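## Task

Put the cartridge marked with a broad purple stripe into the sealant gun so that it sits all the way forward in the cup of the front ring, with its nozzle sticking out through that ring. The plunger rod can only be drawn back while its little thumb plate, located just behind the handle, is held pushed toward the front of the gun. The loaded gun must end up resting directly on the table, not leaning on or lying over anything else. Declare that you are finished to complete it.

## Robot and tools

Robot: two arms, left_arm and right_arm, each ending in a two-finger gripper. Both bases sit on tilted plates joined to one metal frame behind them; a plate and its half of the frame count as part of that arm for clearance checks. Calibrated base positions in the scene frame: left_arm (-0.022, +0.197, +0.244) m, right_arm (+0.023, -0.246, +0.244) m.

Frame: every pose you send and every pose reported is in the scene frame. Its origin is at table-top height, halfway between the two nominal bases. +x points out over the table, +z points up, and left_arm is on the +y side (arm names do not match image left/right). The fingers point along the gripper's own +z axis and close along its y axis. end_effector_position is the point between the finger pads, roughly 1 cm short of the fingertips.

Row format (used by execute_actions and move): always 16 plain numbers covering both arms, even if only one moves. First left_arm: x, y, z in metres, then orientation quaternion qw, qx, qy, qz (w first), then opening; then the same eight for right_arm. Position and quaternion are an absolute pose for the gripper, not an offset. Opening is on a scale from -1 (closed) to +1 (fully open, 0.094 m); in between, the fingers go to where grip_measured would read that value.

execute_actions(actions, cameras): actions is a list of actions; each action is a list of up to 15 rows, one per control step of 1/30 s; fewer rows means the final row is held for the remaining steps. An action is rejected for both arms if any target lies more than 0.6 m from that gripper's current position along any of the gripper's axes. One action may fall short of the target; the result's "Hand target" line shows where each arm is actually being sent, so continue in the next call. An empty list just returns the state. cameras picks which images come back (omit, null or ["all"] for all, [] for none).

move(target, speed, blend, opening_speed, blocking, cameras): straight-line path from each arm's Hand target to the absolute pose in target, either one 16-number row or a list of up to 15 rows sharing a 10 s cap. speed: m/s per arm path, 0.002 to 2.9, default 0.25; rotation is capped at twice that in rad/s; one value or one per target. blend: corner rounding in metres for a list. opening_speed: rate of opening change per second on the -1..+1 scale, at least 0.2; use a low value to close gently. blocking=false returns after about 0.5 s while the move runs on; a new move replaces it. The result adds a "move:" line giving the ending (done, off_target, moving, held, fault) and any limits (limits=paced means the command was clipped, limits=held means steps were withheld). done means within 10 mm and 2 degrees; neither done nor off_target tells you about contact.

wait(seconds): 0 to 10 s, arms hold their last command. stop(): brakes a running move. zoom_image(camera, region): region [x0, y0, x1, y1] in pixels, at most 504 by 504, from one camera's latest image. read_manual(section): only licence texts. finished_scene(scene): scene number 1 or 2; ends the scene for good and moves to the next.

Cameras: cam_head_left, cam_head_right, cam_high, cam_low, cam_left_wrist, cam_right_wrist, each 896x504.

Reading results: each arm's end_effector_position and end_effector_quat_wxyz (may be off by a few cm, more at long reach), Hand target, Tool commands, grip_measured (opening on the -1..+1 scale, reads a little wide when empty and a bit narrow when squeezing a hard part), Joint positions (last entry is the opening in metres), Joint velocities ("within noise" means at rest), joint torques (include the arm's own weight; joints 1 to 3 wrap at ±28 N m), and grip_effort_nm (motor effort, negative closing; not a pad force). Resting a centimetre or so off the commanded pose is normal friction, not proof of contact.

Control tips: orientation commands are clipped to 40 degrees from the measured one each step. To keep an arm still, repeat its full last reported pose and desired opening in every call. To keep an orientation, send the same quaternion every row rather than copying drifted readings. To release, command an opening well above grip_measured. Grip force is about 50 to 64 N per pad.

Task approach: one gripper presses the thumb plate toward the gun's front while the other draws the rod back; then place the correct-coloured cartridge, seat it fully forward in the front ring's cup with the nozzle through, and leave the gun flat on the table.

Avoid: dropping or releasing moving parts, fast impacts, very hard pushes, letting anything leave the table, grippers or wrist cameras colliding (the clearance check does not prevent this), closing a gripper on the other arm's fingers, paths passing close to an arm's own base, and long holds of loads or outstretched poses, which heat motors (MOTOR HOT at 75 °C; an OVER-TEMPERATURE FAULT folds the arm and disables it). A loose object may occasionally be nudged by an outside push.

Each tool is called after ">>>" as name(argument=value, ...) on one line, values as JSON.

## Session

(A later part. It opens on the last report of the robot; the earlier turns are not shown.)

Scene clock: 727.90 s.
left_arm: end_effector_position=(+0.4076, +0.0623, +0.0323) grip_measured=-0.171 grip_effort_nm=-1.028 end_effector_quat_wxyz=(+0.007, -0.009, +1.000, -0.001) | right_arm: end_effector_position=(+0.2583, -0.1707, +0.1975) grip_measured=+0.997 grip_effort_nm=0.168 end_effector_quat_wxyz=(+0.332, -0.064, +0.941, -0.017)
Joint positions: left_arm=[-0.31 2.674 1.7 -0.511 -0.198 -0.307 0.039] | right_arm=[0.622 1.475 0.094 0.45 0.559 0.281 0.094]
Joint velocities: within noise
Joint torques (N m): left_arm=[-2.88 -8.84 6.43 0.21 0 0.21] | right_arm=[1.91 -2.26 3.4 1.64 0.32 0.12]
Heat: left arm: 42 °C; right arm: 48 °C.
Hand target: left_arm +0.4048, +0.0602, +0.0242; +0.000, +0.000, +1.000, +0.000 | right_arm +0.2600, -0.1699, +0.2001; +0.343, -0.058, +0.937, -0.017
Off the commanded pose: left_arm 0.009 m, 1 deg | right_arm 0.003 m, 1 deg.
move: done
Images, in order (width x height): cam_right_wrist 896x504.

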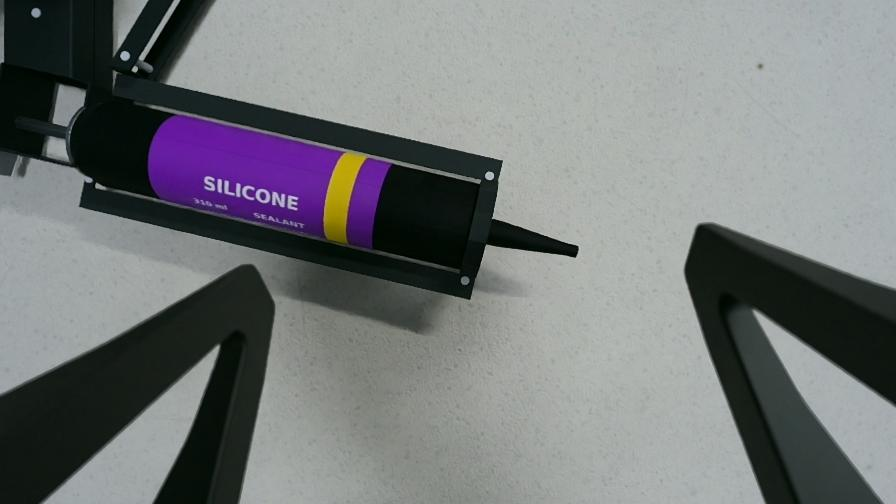

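>>> move(target=[[0.405,0.062,0.026,0,0,1,0,0.3, 0.26,-0.17,0.20,0.343,-0.058,0.937,-0.017,1],[0.405,0.063,0.15,0,0,1,0,0.3, 0.26,-0.17,0.20,0.343,-0.058,0.937,-0.017,1],[0.37,0.18,0.25,0.0,0.2,0.98,0.0,0.3, 0.26,-0.17,0.20,0.343,-0.058,0.937,-0.017,1]], opening_speed=0.7, speed=0.2)

>>> zoom_image(camera="cam_low", region=[480, 210, 600, 310])

>>> zoom_image(camera="cam_head_left", region=[430, 160, 600, 270])

Scene clock: 737.87 s.
left_arm: end_effector_position=(+0.3706, +0.1784, +0.2349) grip_measured=+0.297 grip_effort_nm=0.149 end_effector_quat_wxyz=(-0.012, +0.197, +0.980, +0.004) | right_arm: end_effector_position=(+0.2585, -0.1708, +0.1977) grip_measured=+0.997 grip_effort_nm=0.168 end_effector_quat_wxyz=(+0.333, -0.063, +0.941, -0.017)
Joint positions: left_arm=[-0.153 2.003 1.454 -0.944 -0.191 0.259 0.061] | right_arm=[0.622 1.475 0.094 0.451 0.56 0.281 0.094]
Joint velocities: within noise
Joint torques (N m): left_arm=[-1.81 -12.11 5.3 0.1 0.07 0.16] | right_arm=[1.91 -2.26 3.45 1.63 0.31 0.11]
Heat: left arm: 43 °C; right arm: 46 °C.
Hand target: left_arm +0.3700, +0.1799, +0.2495; +0.000, +0.200, +0.980, +0.000 | right_arm +0.2600, -0.1700, +0.2001; +0.343, -0.058, +0.937, -0.017
Off the commanded pose: left_arm 0.015 m, 1 deg | right_arm 0.003 m, 1 deg.
move: off_target (left_arm)

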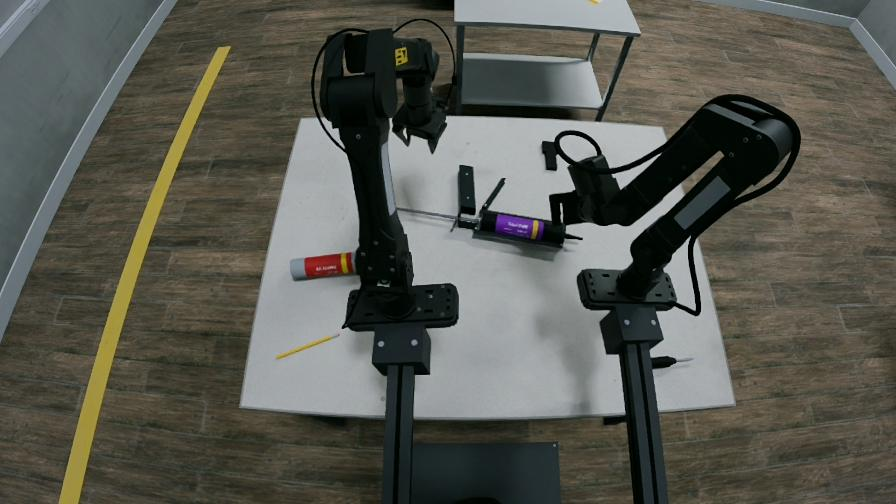

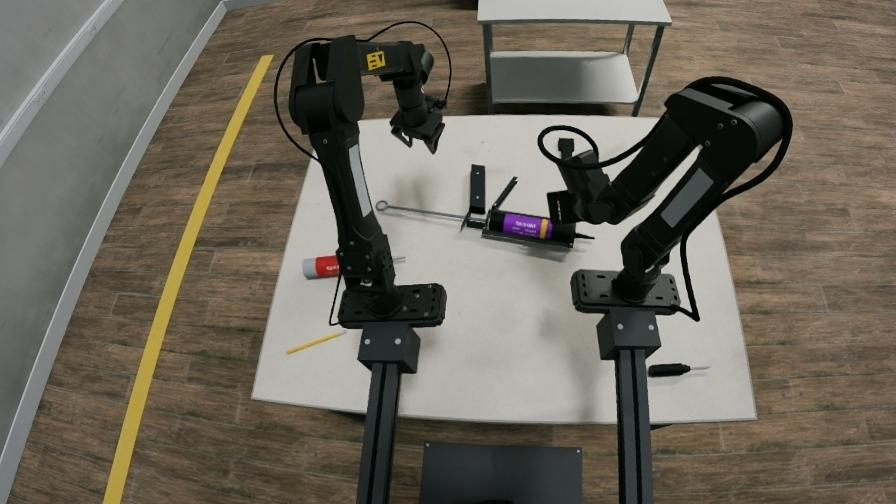

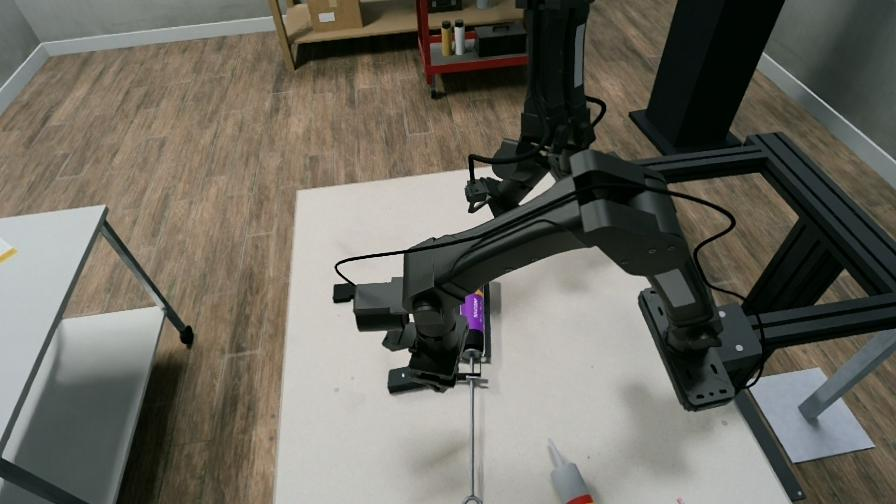

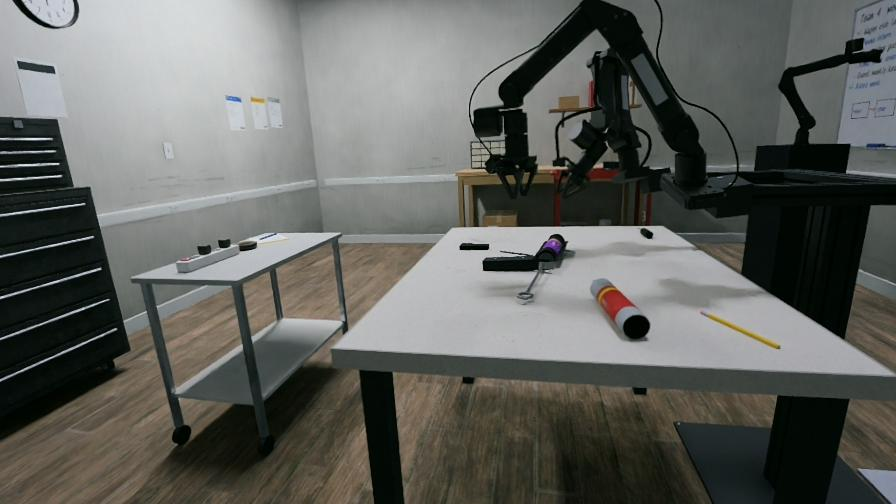

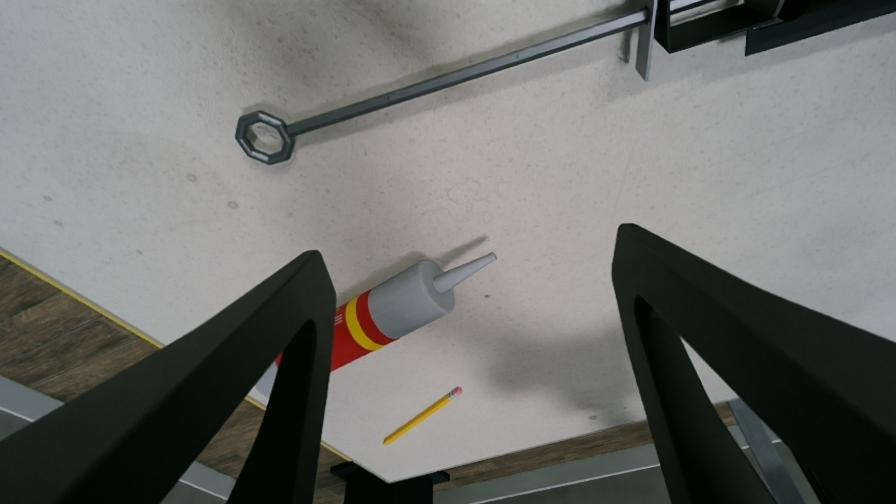

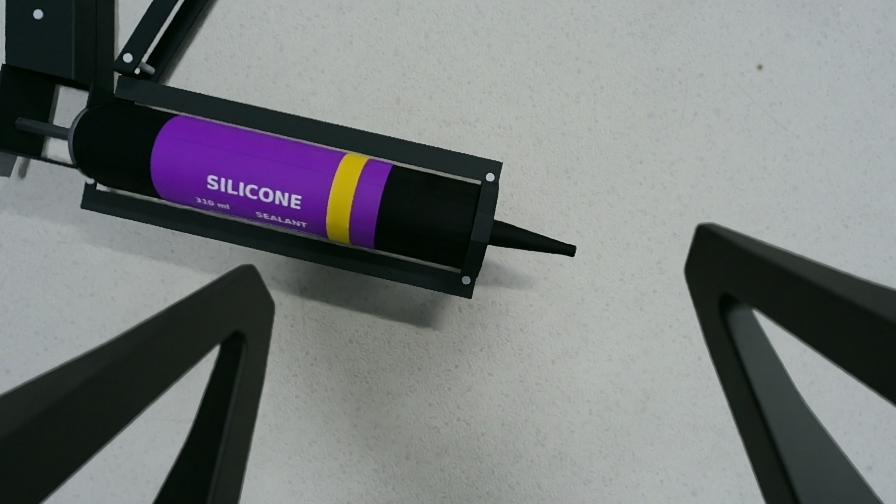

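Scaled by 4.200 from the camera's 896x504 image, which has a finer 1280x720 frame.

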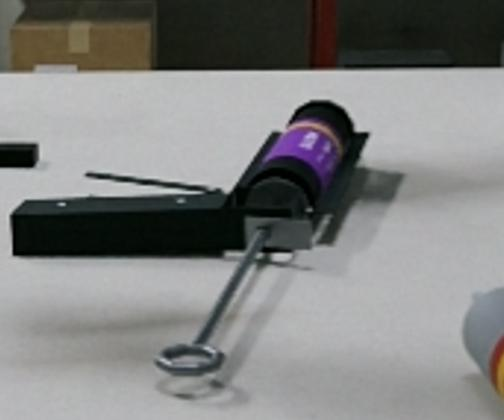

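Scaled by 2.965 from the camera's 896x504 image, which has a finer 1280x720 frame.

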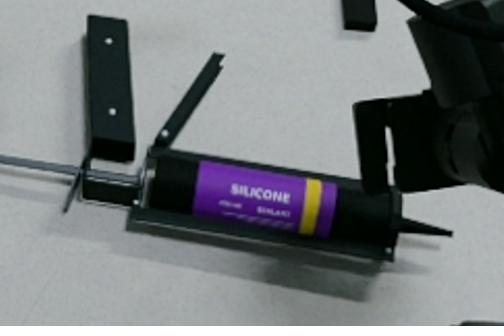

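>>> zoom_image(camera="cam_right_wrist", region=[0, 60, 240, 240])

>>> zoom_image(camera="cam_right_wrist", region=[420, 130, 600, 310])

Scaled by 2.100 from the camera's 896x504 image, which has a finer 1280x720 frame.

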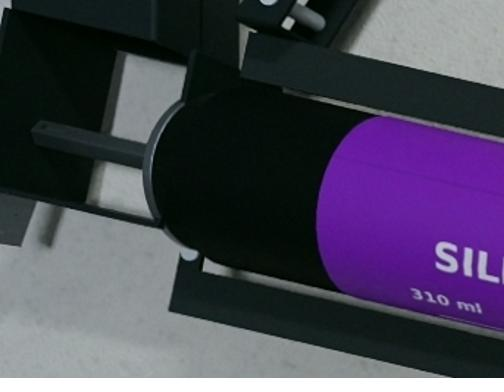

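Scaled by 2.800 from the camera's 896x504 image, which has a finer 1280x720 frame.

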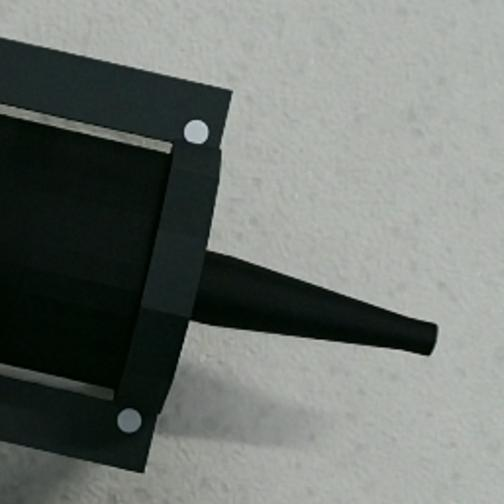

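>>> finished_scene(scene=1)

The scene is finished: the task was done.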